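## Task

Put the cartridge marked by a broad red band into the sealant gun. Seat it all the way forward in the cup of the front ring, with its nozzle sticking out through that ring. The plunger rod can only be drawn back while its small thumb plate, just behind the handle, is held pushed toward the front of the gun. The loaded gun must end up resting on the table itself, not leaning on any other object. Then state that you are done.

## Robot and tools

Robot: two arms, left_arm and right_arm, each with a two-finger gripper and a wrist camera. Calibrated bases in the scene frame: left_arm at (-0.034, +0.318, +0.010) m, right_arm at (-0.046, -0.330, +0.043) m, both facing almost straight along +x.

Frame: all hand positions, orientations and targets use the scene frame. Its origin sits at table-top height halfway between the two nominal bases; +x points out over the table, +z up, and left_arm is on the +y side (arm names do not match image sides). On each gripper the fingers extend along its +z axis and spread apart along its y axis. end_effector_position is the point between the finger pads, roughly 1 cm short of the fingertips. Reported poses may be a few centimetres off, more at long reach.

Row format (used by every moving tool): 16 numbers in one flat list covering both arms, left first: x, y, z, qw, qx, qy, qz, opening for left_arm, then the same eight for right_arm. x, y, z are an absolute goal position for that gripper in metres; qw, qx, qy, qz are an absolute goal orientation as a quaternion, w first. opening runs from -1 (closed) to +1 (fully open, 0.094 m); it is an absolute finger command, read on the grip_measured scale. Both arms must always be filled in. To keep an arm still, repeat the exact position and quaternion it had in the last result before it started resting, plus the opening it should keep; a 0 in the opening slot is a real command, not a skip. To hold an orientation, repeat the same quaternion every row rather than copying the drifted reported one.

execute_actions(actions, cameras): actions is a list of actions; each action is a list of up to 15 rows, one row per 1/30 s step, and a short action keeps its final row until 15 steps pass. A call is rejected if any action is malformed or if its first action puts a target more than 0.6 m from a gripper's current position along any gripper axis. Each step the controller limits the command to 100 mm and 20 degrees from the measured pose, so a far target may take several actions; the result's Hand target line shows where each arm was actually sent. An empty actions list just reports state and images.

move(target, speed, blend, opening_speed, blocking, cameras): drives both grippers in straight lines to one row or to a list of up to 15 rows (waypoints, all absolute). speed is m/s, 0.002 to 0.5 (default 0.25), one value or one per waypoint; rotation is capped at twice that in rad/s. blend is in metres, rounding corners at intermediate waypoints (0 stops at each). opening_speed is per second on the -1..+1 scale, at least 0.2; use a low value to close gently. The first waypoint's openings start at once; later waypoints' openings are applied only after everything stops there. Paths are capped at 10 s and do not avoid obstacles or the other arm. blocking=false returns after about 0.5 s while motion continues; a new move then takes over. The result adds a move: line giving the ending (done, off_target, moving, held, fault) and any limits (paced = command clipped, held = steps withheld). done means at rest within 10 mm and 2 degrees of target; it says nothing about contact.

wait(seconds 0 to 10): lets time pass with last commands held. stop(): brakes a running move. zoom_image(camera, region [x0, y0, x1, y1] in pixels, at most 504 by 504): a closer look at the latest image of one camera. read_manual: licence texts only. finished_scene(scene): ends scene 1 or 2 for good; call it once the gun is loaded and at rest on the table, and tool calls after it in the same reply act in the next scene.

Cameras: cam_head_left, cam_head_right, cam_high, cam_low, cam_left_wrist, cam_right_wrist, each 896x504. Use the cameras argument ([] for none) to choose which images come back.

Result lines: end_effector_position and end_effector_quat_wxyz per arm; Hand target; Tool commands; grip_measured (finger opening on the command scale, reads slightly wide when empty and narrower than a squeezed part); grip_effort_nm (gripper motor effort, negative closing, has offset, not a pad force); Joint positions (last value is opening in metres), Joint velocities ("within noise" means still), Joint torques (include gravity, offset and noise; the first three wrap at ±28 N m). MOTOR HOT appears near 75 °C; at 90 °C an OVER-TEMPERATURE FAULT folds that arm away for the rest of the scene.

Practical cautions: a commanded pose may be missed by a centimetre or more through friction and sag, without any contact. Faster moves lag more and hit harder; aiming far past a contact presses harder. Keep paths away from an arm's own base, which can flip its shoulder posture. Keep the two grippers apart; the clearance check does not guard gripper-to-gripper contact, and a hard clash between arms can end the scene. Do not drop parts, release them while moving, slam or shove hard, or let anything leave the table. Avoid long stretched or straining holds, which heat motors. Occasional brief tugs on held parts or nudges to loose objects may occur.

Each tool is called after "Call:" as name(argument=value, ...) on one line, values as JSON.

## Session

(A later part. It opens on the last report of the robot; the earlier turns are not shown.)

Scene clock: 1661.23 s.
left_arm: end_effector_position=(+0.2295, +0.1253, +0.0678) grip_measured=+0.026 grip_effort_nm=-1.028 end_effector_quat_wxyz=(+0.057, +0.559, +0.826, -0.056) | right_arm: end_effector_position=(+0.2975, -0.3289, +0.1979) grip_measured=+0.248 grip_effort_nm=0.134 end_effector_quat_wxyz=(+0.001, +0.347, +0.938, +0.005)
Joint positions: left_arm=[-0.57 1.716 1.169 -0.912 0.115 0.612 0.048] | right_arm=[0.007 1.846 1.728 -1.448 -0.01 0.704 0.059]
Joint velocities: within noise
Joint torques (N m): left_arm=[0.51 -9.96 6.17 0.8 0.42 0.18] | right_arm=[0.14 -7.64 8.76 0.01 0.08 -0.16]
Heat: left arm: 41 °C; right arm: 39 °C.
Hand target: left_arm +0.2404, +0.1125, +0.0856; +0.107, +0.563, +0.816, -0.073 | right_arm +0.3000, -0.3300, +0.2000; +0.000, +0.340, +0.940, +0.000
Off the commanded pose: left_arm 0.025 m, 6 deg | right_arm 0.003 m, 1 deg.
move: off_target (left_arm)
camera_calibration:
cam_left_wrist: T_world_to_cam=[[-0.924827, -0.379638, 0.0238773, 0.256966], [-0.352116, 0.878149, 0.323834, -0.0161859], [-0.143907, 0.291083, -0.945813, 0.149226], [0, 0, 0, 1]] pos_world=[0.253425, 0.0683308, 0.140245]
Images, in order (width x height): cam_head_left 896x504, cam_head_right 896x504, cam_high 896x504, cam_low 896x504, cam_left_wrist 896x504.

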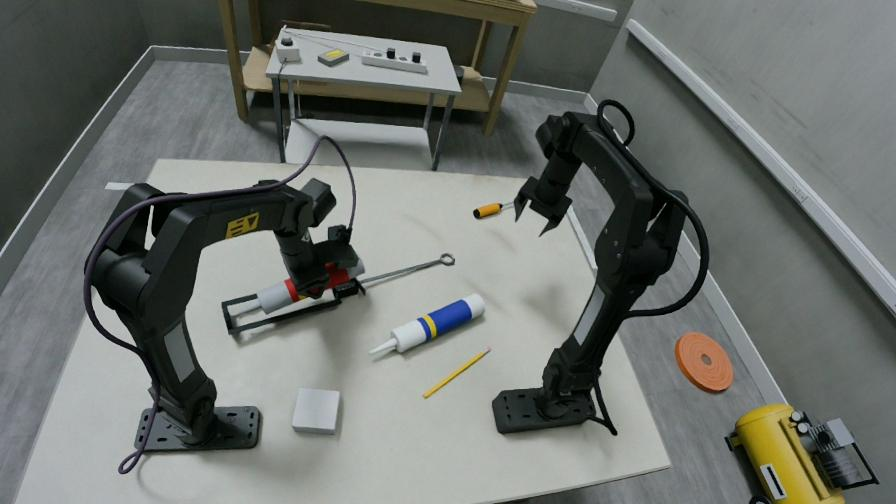

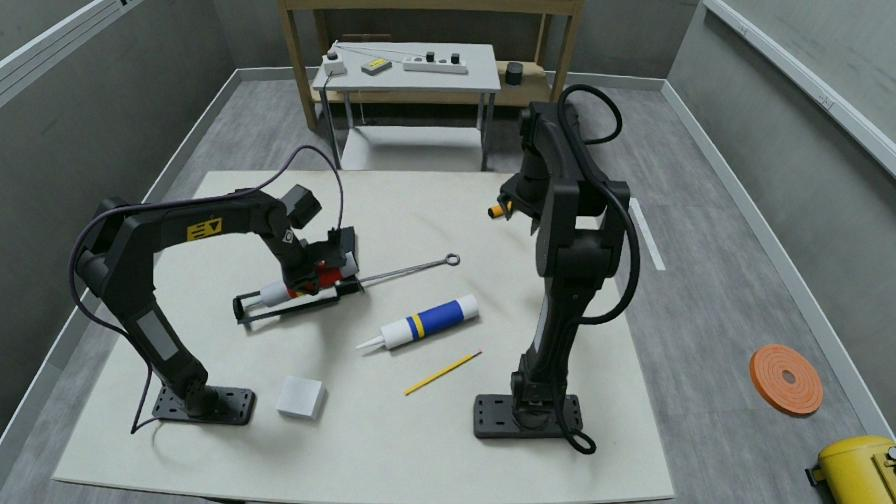

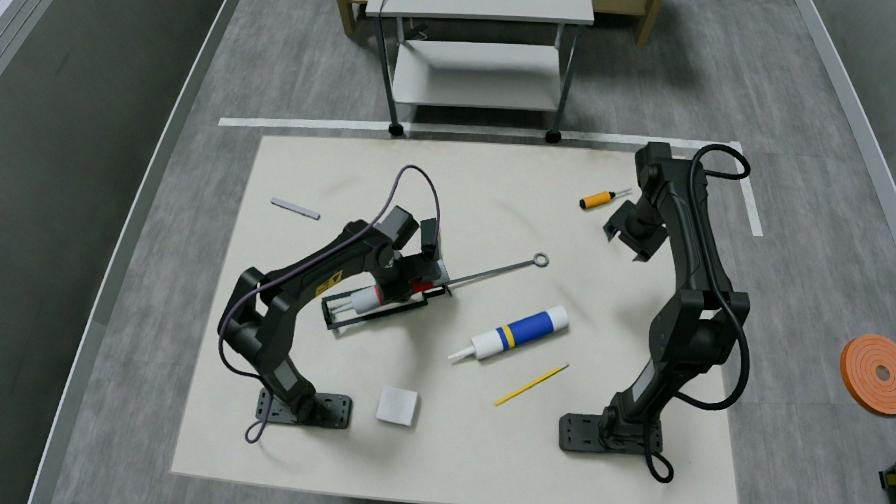

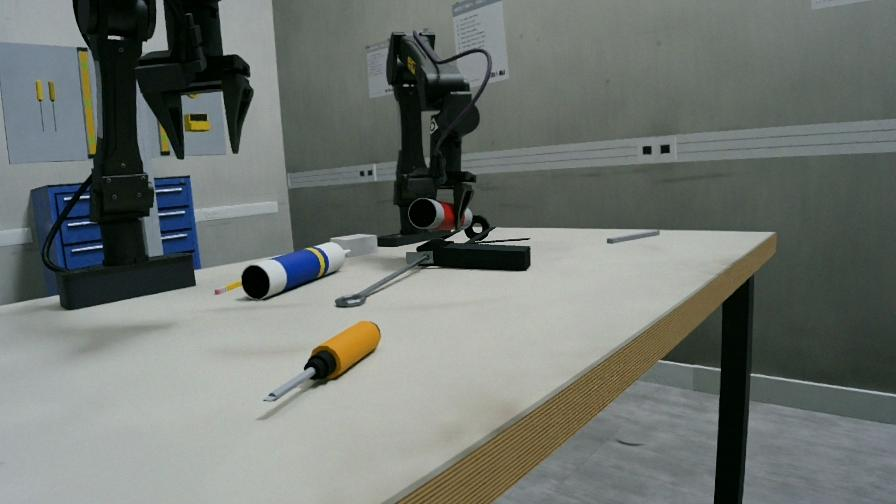

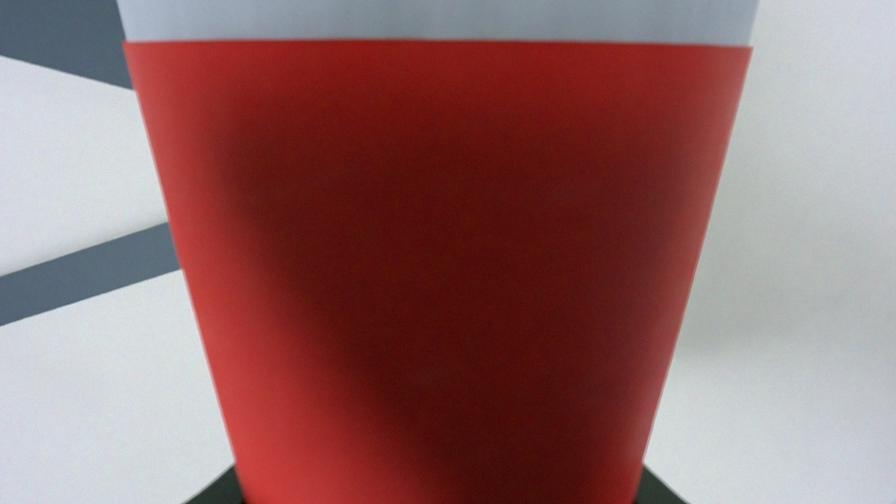

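Call:
move(target=[0.253,0.115,0.100,0.1488,0.5620,0.8060,-0.1040,-0.13,0.30,-0.33,0.20,0,0.34,0.9404,0,0.25], speed=0.06, cameras=["cam_head_left","cam_head_right","cam_high","cam_low","cam_left_wrist"])

Call:
zoom_image(camera="cam_head_left", region=[200, 220, 430, 350])

Call:
zoom_image(camera="cam_head_right", region=[200, 220, 430, 350])

Call:
zoom_image(camera="cam_high", region=[310, 260, 470, 350])

Scene clock: 1681.23 s.
left_arm: end_effector_position=(+0.2401, +0.1297, +0.0749) grip_measured=+0.026 grip_effort_nm=-1.013 end_effector_quat_wxyz=(+0.085, +0.557, +0.822, -0.087) | right_arm: end_effector_position=(+0.2975, -0.3289, +0.1979) grip_measured=+0.248 grip_effort_nm=0.139 end_effector_quat_wxyz=(+0.001, +0.347, +0.938, +0.005)
Joint positions: left_arm=[-0.502 1.693 1.158 -0.881 0.189 0.673 0.048] | right_arm=[0.007 1.846 1.728 -1.448 -0.01 0.704 0.059]
Joint velocities: within noise
Joint torques (N m): left_arm=[0.43 -11.18 6.3 0.95 0.55 0.18] | right_arm=[0.13 -7.65 8.75 0.01 0.08 -0.16]
Heat: left arm: 39 °C; right arm: 39 °C.
Hand target: left_arm +0.2521, +0.1156, +0.1006; +0.148, +0.563, +0.806, -0.104 | right_arm +0.3000, -0.3300, +0.2000; +0.000, +0.340, +0.940, +0.000
Off the commanded pose: left_arm 0.032 m, 8 deg | right_arm 0.003 m, 1 deg.
move: off_target (left_arm)
camera_calibration:
cam_left_wrist: T_world_to_cam=[[-0.926148, -0.374555, 0.0442635, 0.26642], [-0.353237, 0.902539, 0.246265, -0.0156934], [-0.132189, 0.212443, -0.968191, 0.165287], [0, 0, 0, 1]] pos_world=[0.26305, 0.0788386, 0.152102]
Images, in order (width x height): cam_head_left 896x504, cam_head_right 896x504, cam_high 896x504, cam_low 896x504, cam_left_wrist 896x504.

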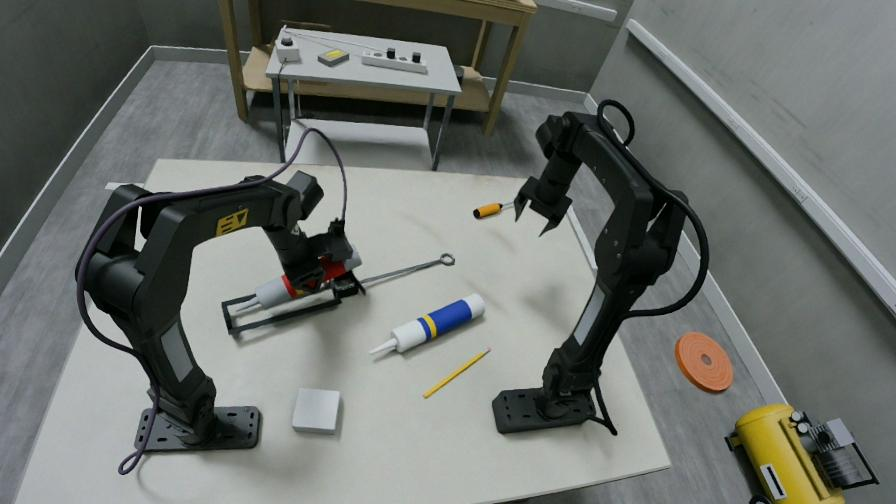

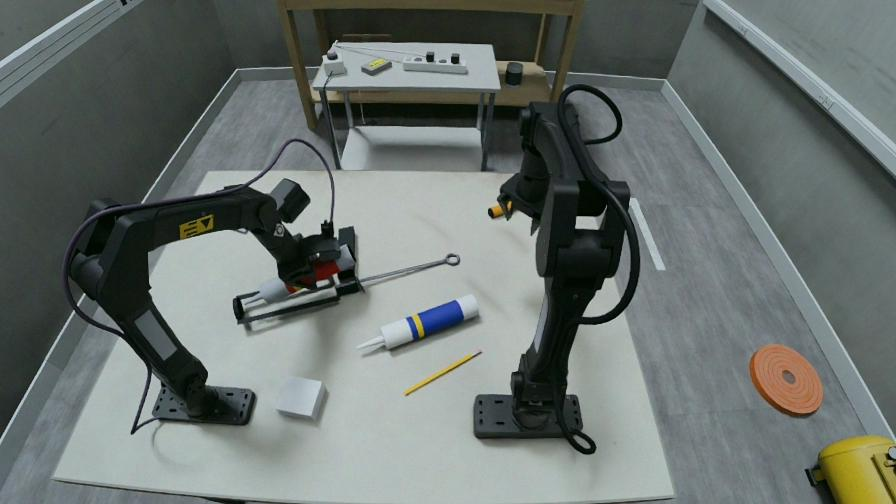

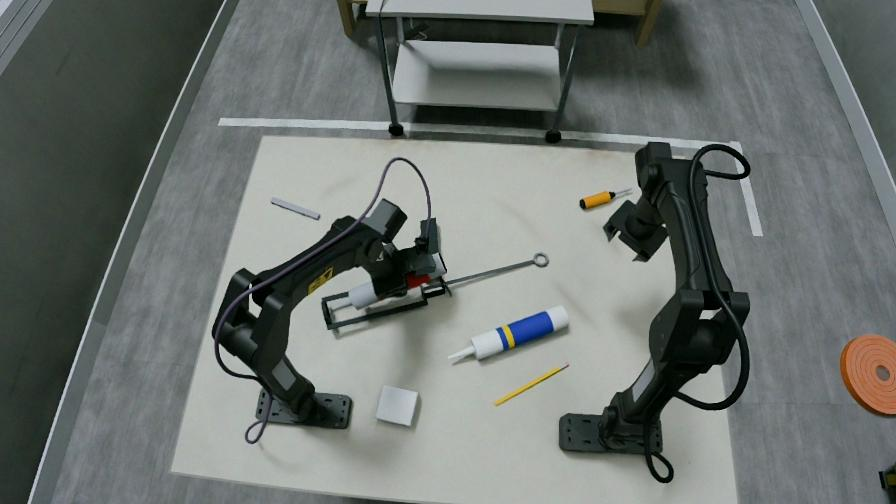

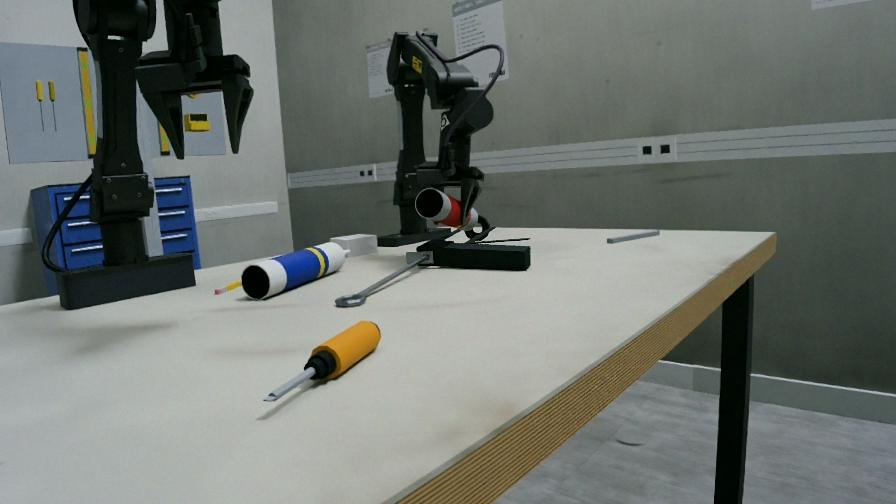

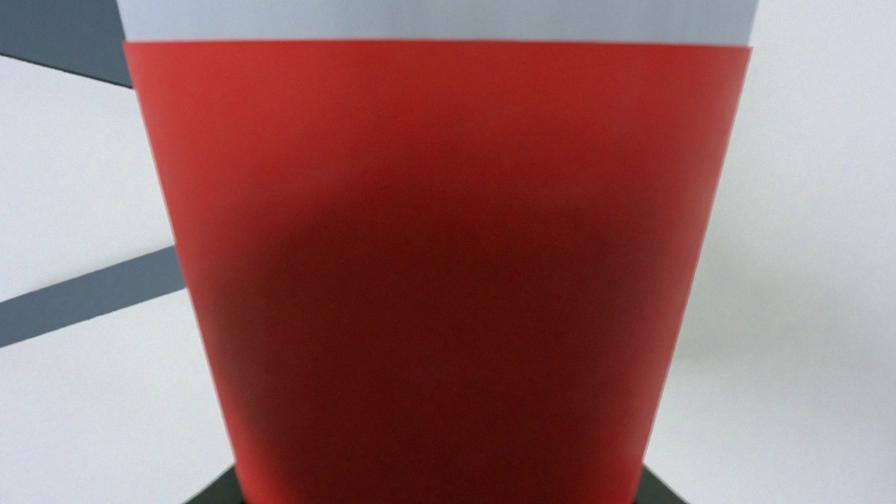

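Scaled by 2.191 from the camera's 896x504 image, which has a finer 1280x720 frame.

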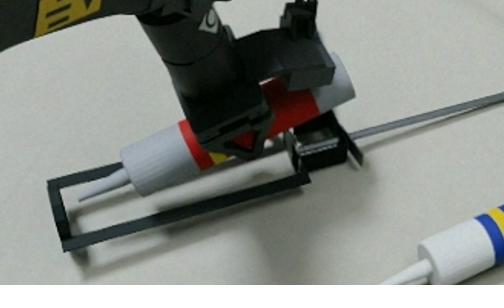

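Scaled by 2.191 from the camera's 896x504 image, which has a finer 1280x720 frame.

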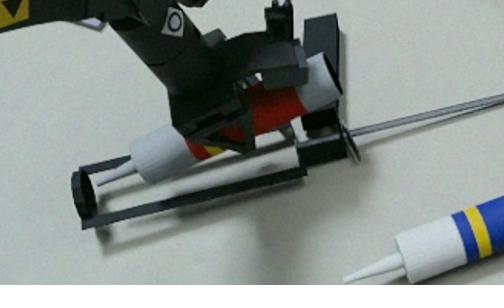

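Scaled by 3.150 from the camera's 896x504 image, which has a finer 1280x720 frame.

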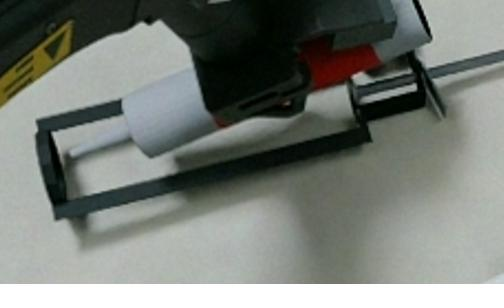

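Call:
move(target=[0.247,0.132,0.0945,0.1488,0.5620,0.8060,-0.1040,-0.13,0.30,-0.33,0.20,0,0.34,0.9404,0,0.25], speed=0.05, cameras=["cam_head_left","cam_head_right","cam_high","cam_low","cam_left_wrist"])

Call:
zoom_image(camera="cam_head_left", region=[200, 260, 360, 350])

Call:
zoom_image(camera="cam_head_right", region=[200, 260, 360, 350])

Call:
zoom_image(camera="cam_high", region=[310, 260, 470, 350])

Call:
zoom_image(camera="cam_low", region=[370, 190, 580, 300])

Scene clock: 1720.53 s.
left_arm: end_effector_position=(+0.2335, +0.1470, +0.0705) grip_measured=+0.026 grip_effort_nm=-1.018 end_effector_quat_wxyz=(+0.084, +0.557, +0.821, -0.089) | right_arm: end_effector_position=(+0.2975, -0.3289, +0.1979) grip_measured=+0.248 grip_effort_nm=0.134 end_effector_quat_wxyz=(+0.001, +0.347, +0.938, +0.005)
Joint positions: left_arm=[-0.459 1.65 1.092 -0.868 0.198 0.716 0.048] | right_arm=[0.007 1.846 1.728 -1.448 -0.01 0.704 0.059]
Joint velocities: within noise
Joint torques (N m): left_arm=[0.24 -10.7 6.23 0.84 0.59 0.16] | right_arm=[0.14 -7.64 8.75 0.01 0.07 -0.16]
Heat: left arm: 38 °C; right arm: 38 °C.
Hand target: left_arm +0.2459, +0.1329, +0.0948; +0.147, +0.564, +0.806, -0.103 | right_arm +0.3000, -0.3300, +0.2000; +0.000, +0.340, +0.940, +0.000
Off the commanded pose: left_arm 0.031 m, 8 deg | right_arm 0.003 m, 1 deg.
move: off_target (left_arm)
camera_calibration:
cam_left_wrist: T_world_to_cam=[[-0.926088, -0.374369, 0.0470014, 0.266768], [-0.352623, 0.903076, 0.245174, -0.0327121], [-0.134231, 0.210479, -0.968339, 0.157236], [0, 0, 0, 1]] pos_world=[0.256621, 0.0963162, 0.147739]
Images, in order (width x height): cam_head_left 896x504, cam_head_right 896x504, cam_high 896x504, cam_low 896x504, cam_left_wrist 896x504.

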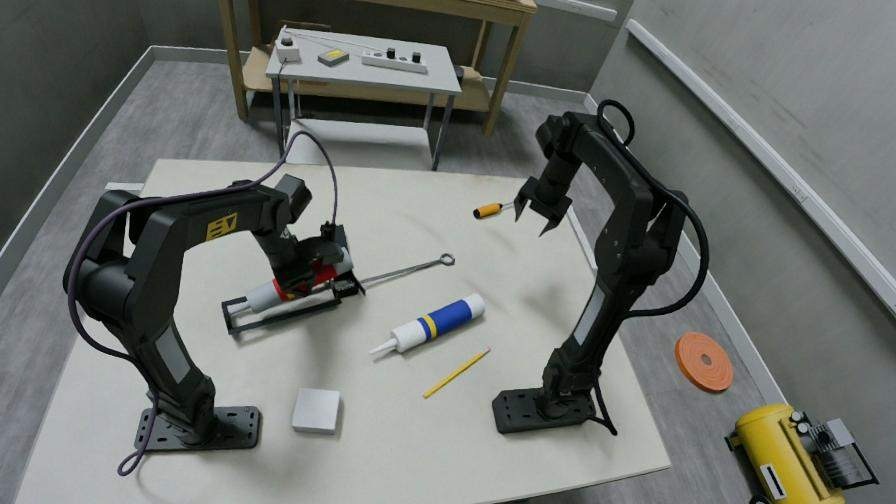

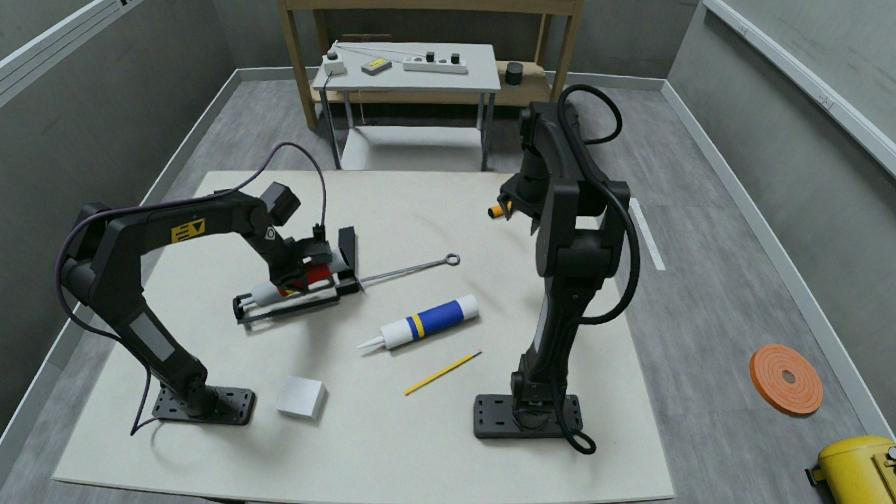

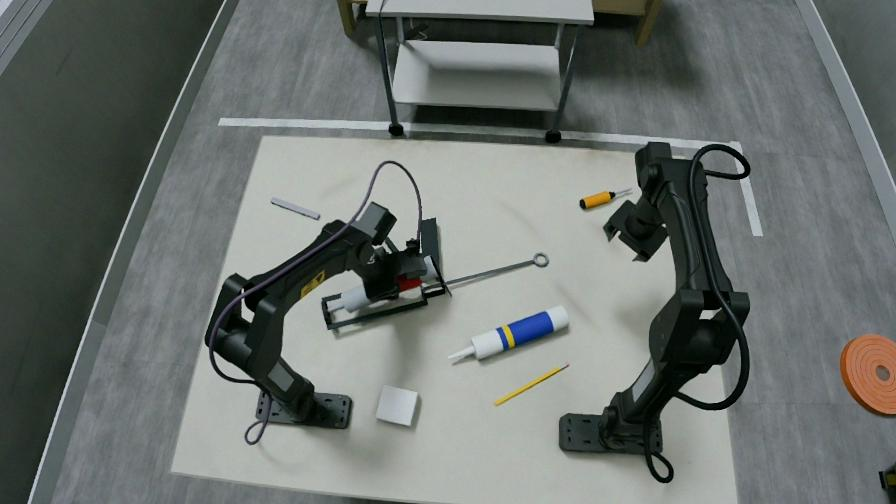

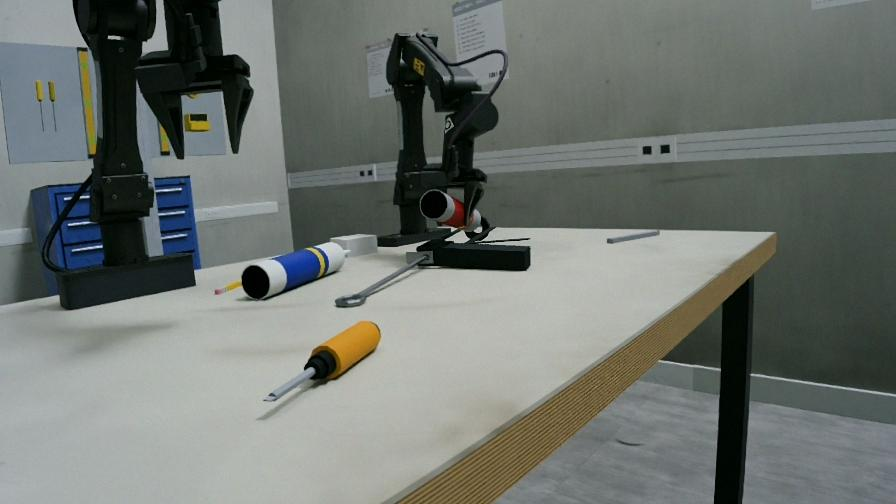

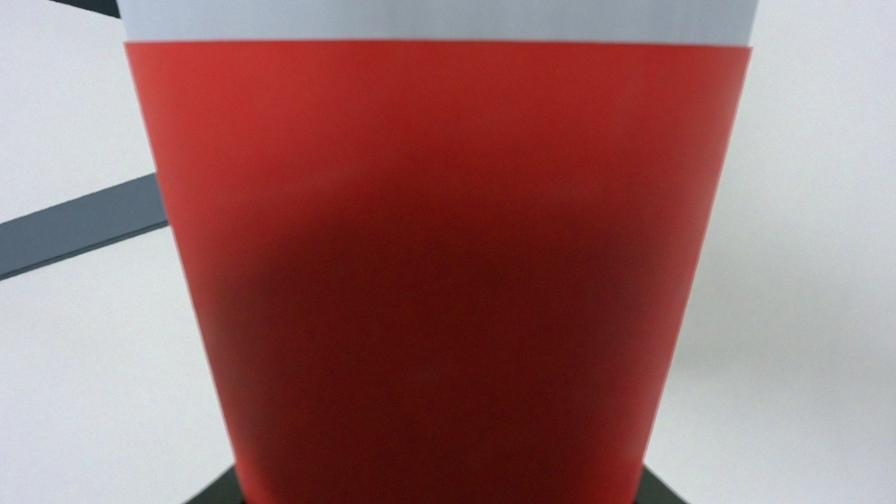

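Scaled by 3.150 from the camera's 896x504 image, which has a finer 1280x720 frame.

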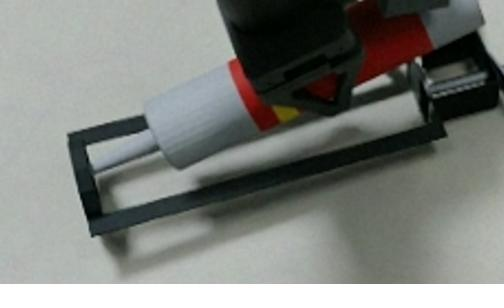

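Scaled by 3.150 from the camera's 896x504 image, which has a finer 1280x720 frame.

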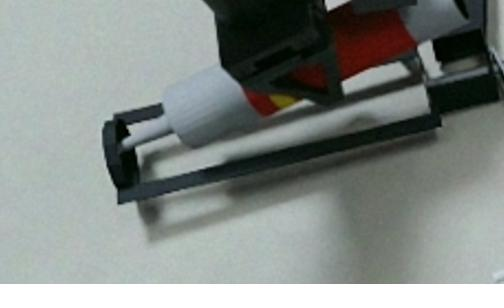

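Scaled by 3.150 from the camera's 896x504 image, which has a finer 1280x720 frame.

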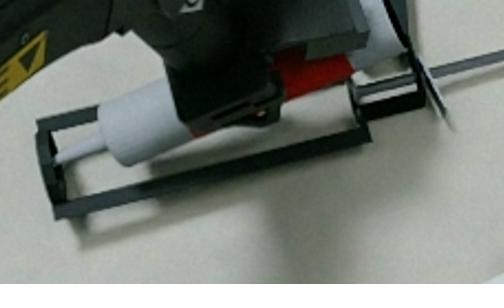

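Scaled by 2.400 from the camera's 896x504 image, which has a finer 1280x720 frame.

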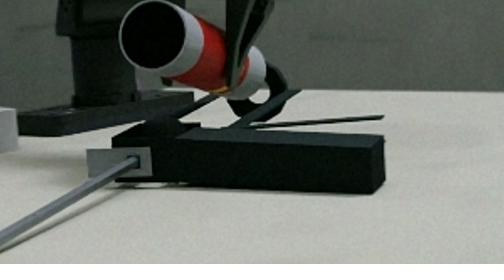

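Call:
move(target=[0.2430,0.1415,0.0905,0.1488,0.5620,0.8060,-0.1040,-0.13,0.30,-0.33,0.20,0,0.34,0.9404,0,0.25], speed=0.05, cameras=["cam_head_left","cam_head_right","cam_high"])

Call:
zoom_image(camera="cam_head_left", region=[200, 260, 360, 350])

Call:
zoom_image(camera="cam_head_right", region=[200, 260, 360, 350])

Call:
zoom_image(camera="cam_high", region=[310, 260, 470, 350])

Scene clock: 1759.87 s.
left_arm: end_effector_position=(+0.2300, +0.1527, +0.0679) grip_measured=+0.026 grip_effort_nm=-1.018 end_effector_quat_wxyz=(+0.090, +0.559, +0.819, -0.092) | right_arm: end_effector_position=(+0.2975, -0.3289, +0.1979) grip_measured=+0.248 grip_effort_nm=0.134 end_effector_quat_wxyz=(+0.001, +0.347, +0.938, +0.005)
Joint positions: left_arm=[-0.441 1.626 1.053 -0.846 0.21 0.739 0.048] | right_arm=[0.007 1.846 1.728 -1.448 -0.01 0.704 0.059]
Joint velocities: within noise
Joint torques (N m): left_arm=[0.69 -10.28 6.13 0.86 0.55 0.12] | right_arm=[0.13 -7.64 8.75 0.01 0.08 -0.16]
Heat: left arm: 40 °C; right arm: 38 °C.
Hand target: left_arm +0.2420, +0.1412, +0.0907; +0.148, +0.565, +0.805, -0.104 | right_arm +0.3000, -0.3300, +0.2000; +0.000, +0.340, +0.940, +0.000
Off the commanded pose: left_arm 0.028 m, 7 deg | right_arm 0.003 m, 1 deg.
move: off_target (left_arm)
Images, in order (width x height): cam_head_left 896x504, cam_head_right 896x504, cam_high 896x504.

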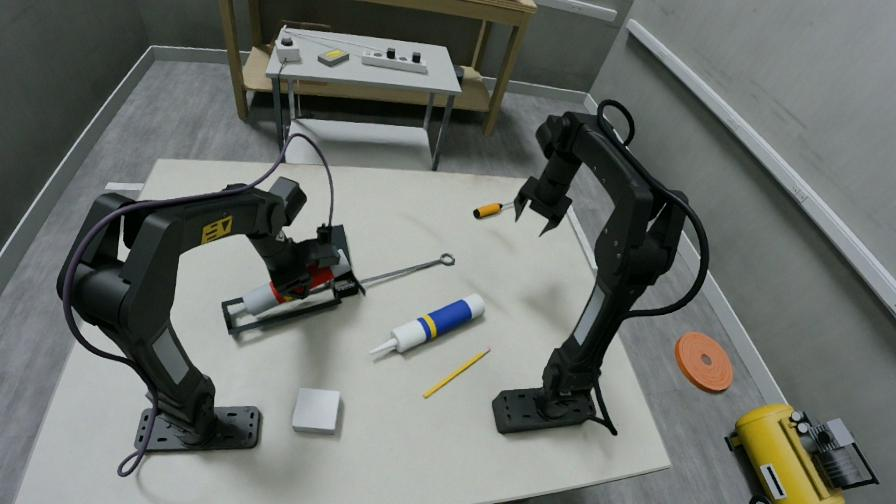

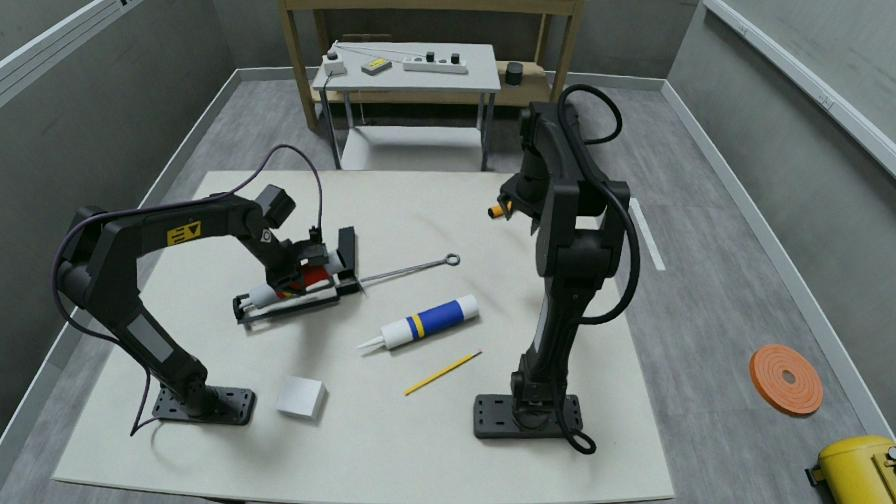

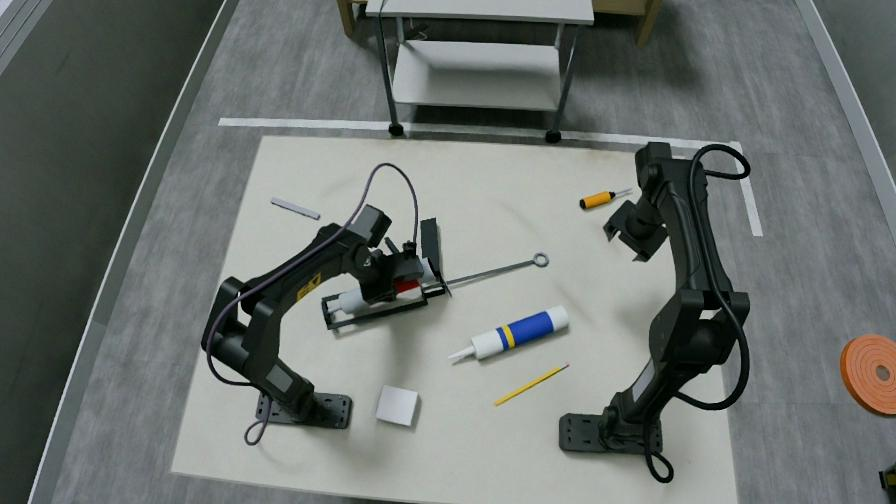

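Scaled by 3.150 from the camera's 896x504 image, which has a finer 1280x720 frame.

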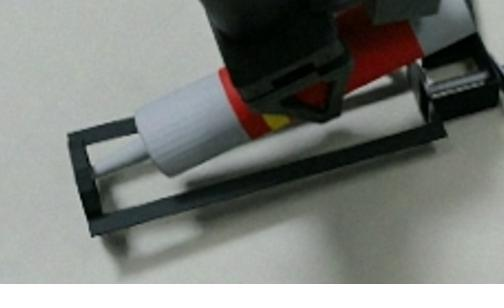

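Scaled by 3.150 from the camera's 896x504 image, which has a finer 1280x720 frame.

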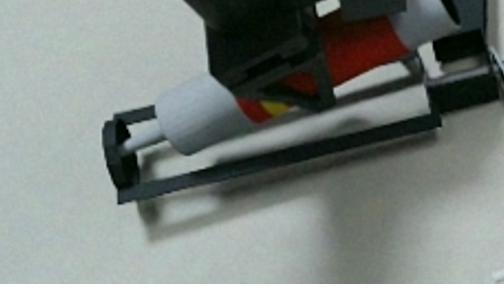

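Scaled by 3.150 from the camera's 896x504 image, which has a finer 1280x720 frame.

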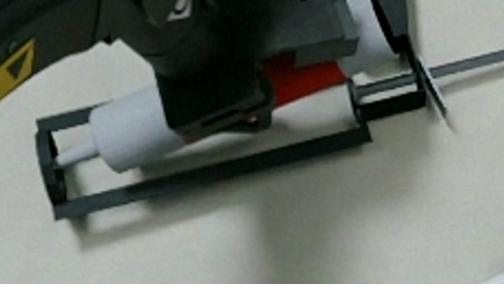

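Call:
move(target=[0.2430,0.1395,0.0835,0.1488,0.5620,0.8060,-0.1040,-0.13,0.30,-0.33,0.20,0,0.34,0.9404,0,0.25], speed=0.05, cameras=["cam_head_left","cam_head_right","cam_high"])

Call:
zoom_image(camera="cam_head_left", region=[210, 280, 290, 340])

Call:
zoom_image(camera="cam_head_right", region=[220, 280, 300, 340])

Call:
zoom_image(camera="cam_high", region=[310, 280, 390, 340])

Scene clock: 1782.70 s.
left_arm: end_effector_position=(+0.2292, +0.1531, +0.0644) grip_measured=+0.026 grip_effort_nm=-1.018 end_effector_quat_wxyz=(+0.091, +0.559, +0.819, -0.092) | right_arm: end_effector_position=(+0.2975, -0.3289, +0.1979) grip_measured=+0.248 grip_effort_nm=0.129 end_effector_quat_wxyz=(+0.001, +0.347, +0.938, +0.005)
Joint positions: left_arm=[-0.441 1.624 1.036 -0.828 0.21 0.739 0.048] | right_arm=[0.007 1.846 1.728 -1.448 -0.01 0.704 0.059]
Joint velocities: within noise
Joint torques (N m): left_arm=[0.21 -9.54 6.16 0.88 0.52 0.1] | right_arm=[0.13 -7.64 8.75 0 0.07 -0.16]
Heat: left arm: 39 °C; right arm: 38 °C.
Hand target: left_arm +0.2423, +0.1403, +0.0847; +0.148, +0.563, +0.806, -0.104 | right_arm +0.3000, -0.3300, +0.2000; +0.000, +0.340, +0.940, +0.000
Off the commanded pose: left_arm 0.027 m, 7 deg | right_arm 0.003 m, 1 deg.
move: off_target (left_arm)
Images, in order (width x height): cam_head_left 896x504, cam_head_right 896x504, cam_high 896x504.

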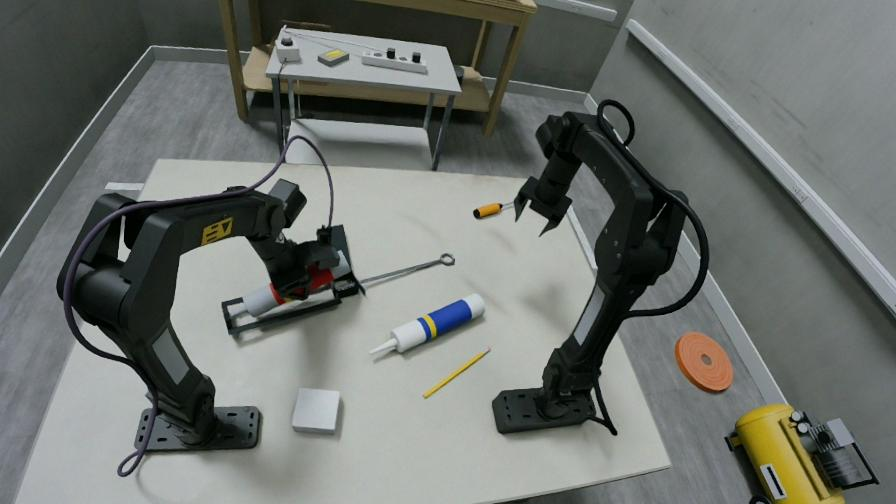

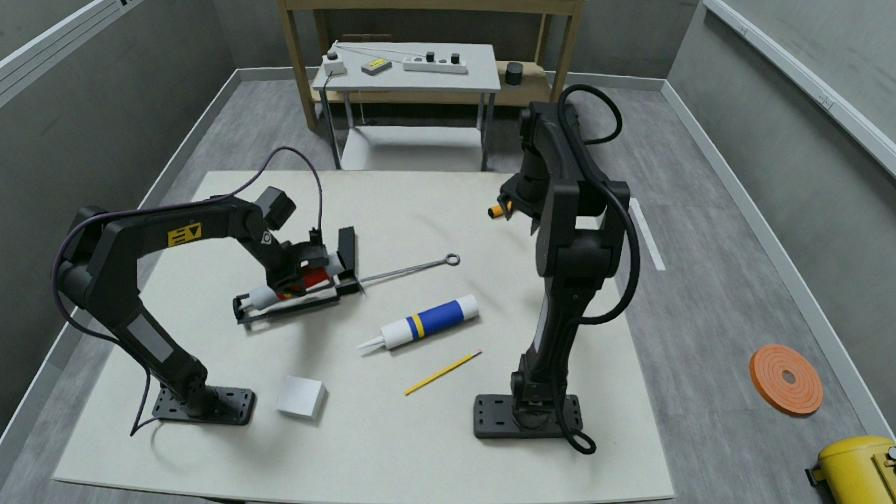

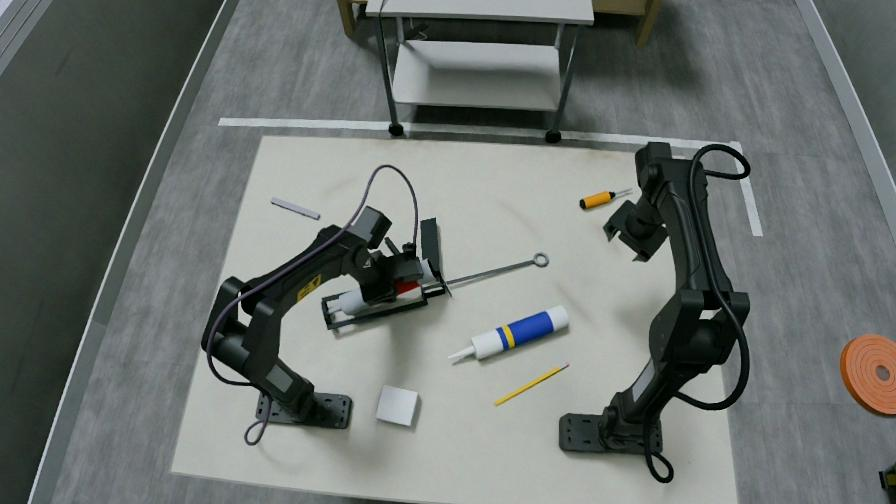

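Scaled by 6.300 from the camera's 896x504 image, which has a finer 1280x720 frame.

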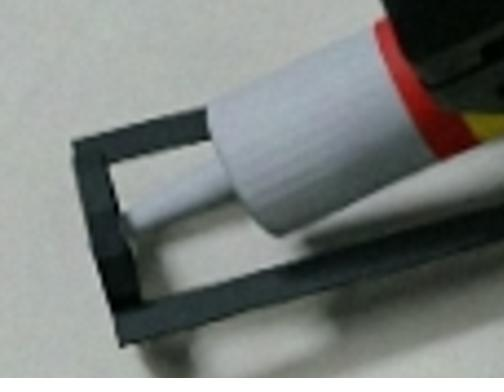

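Scaled by 6.300 from the camera's 896x504 image, which has a finer 1280x720 frame.

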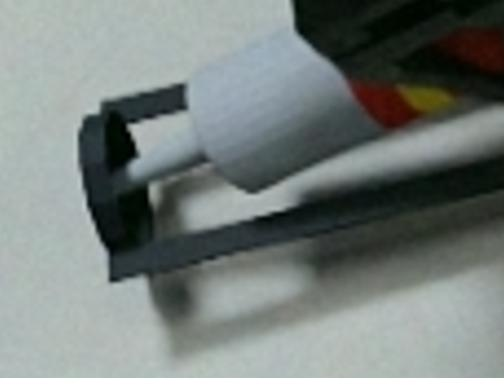

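Scaled by 6.300 from the camera's 896x504 image, which has a finer 1280x720 frame.

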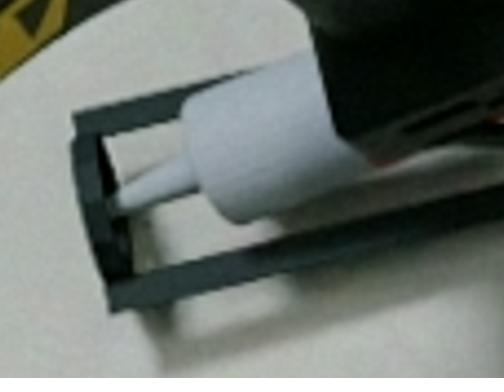

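Call:
move(target=[0.2378,0.1525,0.0795,0.1488,0.5620,0.8060,-0.1040,-0.13,0.30,-0.33,0.20,0,0.34,0.9404,0,0.25], speed=0.04, cameras=["cam_head_left","cam_head_right","cam_high"])

Call:
zoom_image(camera="cam_head_left", region=[210, 280, 290, 340])

Call:
zoom_image(camera="cam_head_right", region=[220, 280, 300, 340])

Call:
zoom_image(camera="cam_high", region=[310, 280, 390, 340])

Scene clock: 1799.37 s.
left_arm: end_effector_position=(+0.2246, +0.1680, +0.0580) grip_measured=+0.026 grip_effort_nm=-1.023 end_effector_quat_wxyz=(+0.087, +0.555, +0.822, -0.091) | right_arm: end_effector_position=(+0.2975, -0.3289, +0.1979) grip_measured=+0.248 grip_effort_nm=0.134 end_effector_quat_wxyz=(+0.001, +0.347, +0.938, +0.005)
Joint positions: left_arm=[-0.402 1.603 0.988 -0.817 0.21 0.768 0.048] | right_arm=[0.007 1.846 1.728 -1.448 -0.01 0.704 0.059]
Joint velocities: within noise
Joint torques (N m): left_arm=[0.42 -9.7 6.08 0.87 0.6 0.14] | right_arm=[0.13 -7.64 8.75 0.01 0.08 -0.16]
Heat: left arm: 38 °C; right arm: 38 °C.
Hand target: left_arm +0.2377, +0.1545, +0.0797; +0.147, +0.562, +0.808, -0.103 | right_arm +0.3000, -0.3300, +0.2000; +0.000, +0.340, +0.940, +0.000
Off the commanded pose: left_arm 0.030 m, 8 deg | right_arm 0.003 m, 1 deg.
move: off_target (left_arm)
Images, in order (width x height): cam_head_left 896x504, cam_head_right 896x504, cam_high 896x504.

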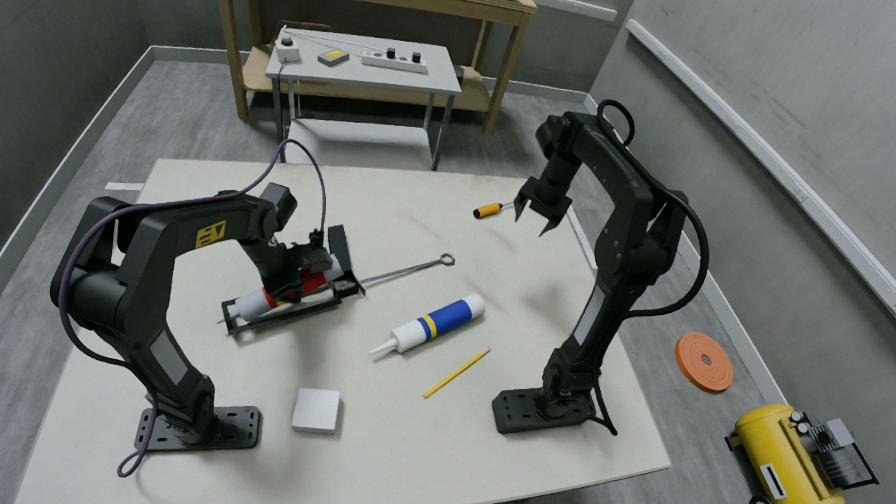

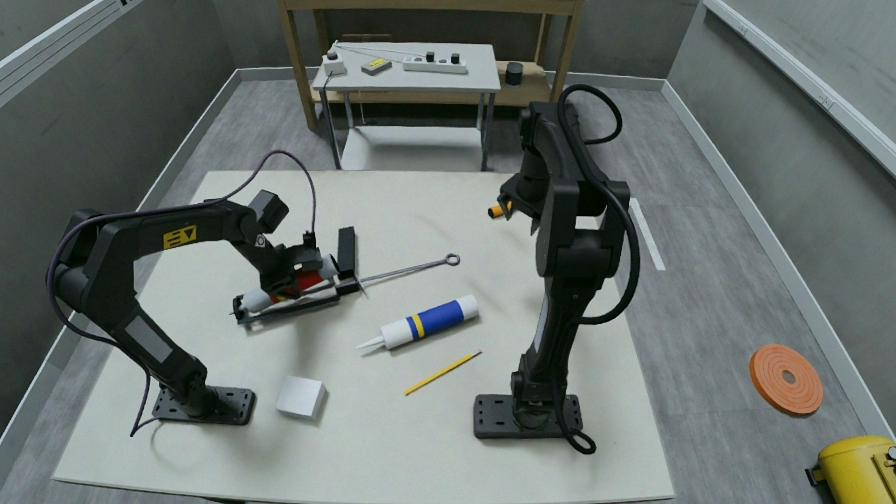

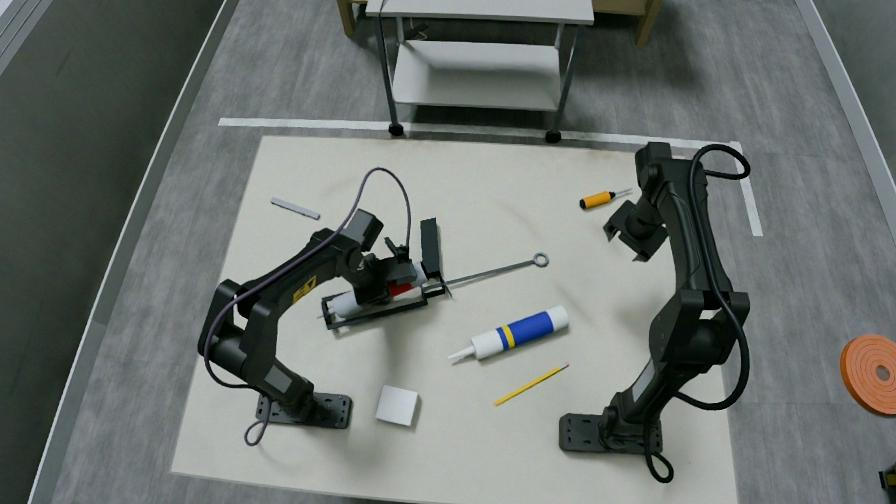

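Scaled by 6.300 from the camera's 896x504 image, which has a finer 1280x720 frame.

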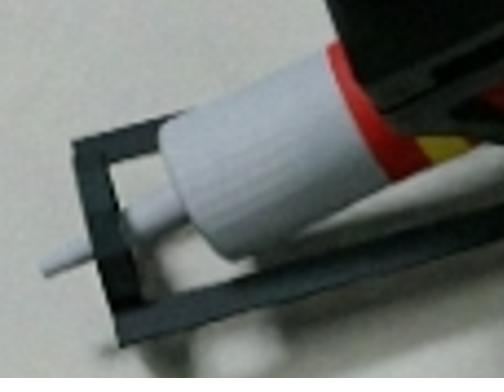

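Scaled by 6.300 from the camera's 896x504 image, which has a finer 1280x720 frame.

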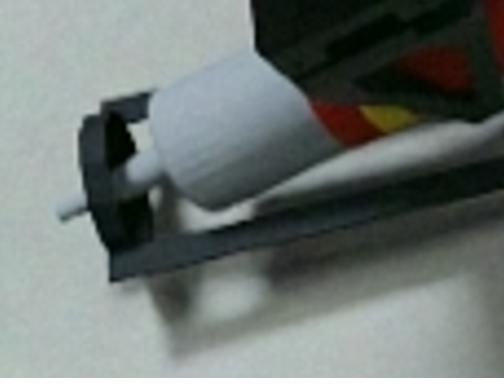

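Scaled by 6.300 from the camera's 896x504 image, which has a finer 1280x720 frame.

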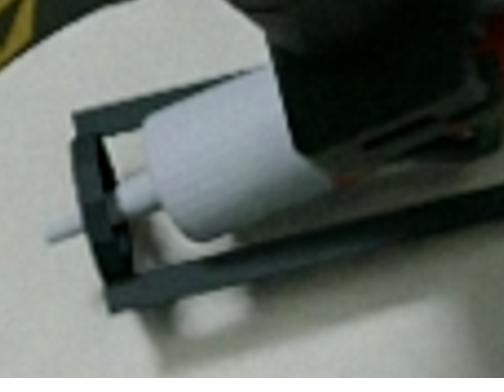

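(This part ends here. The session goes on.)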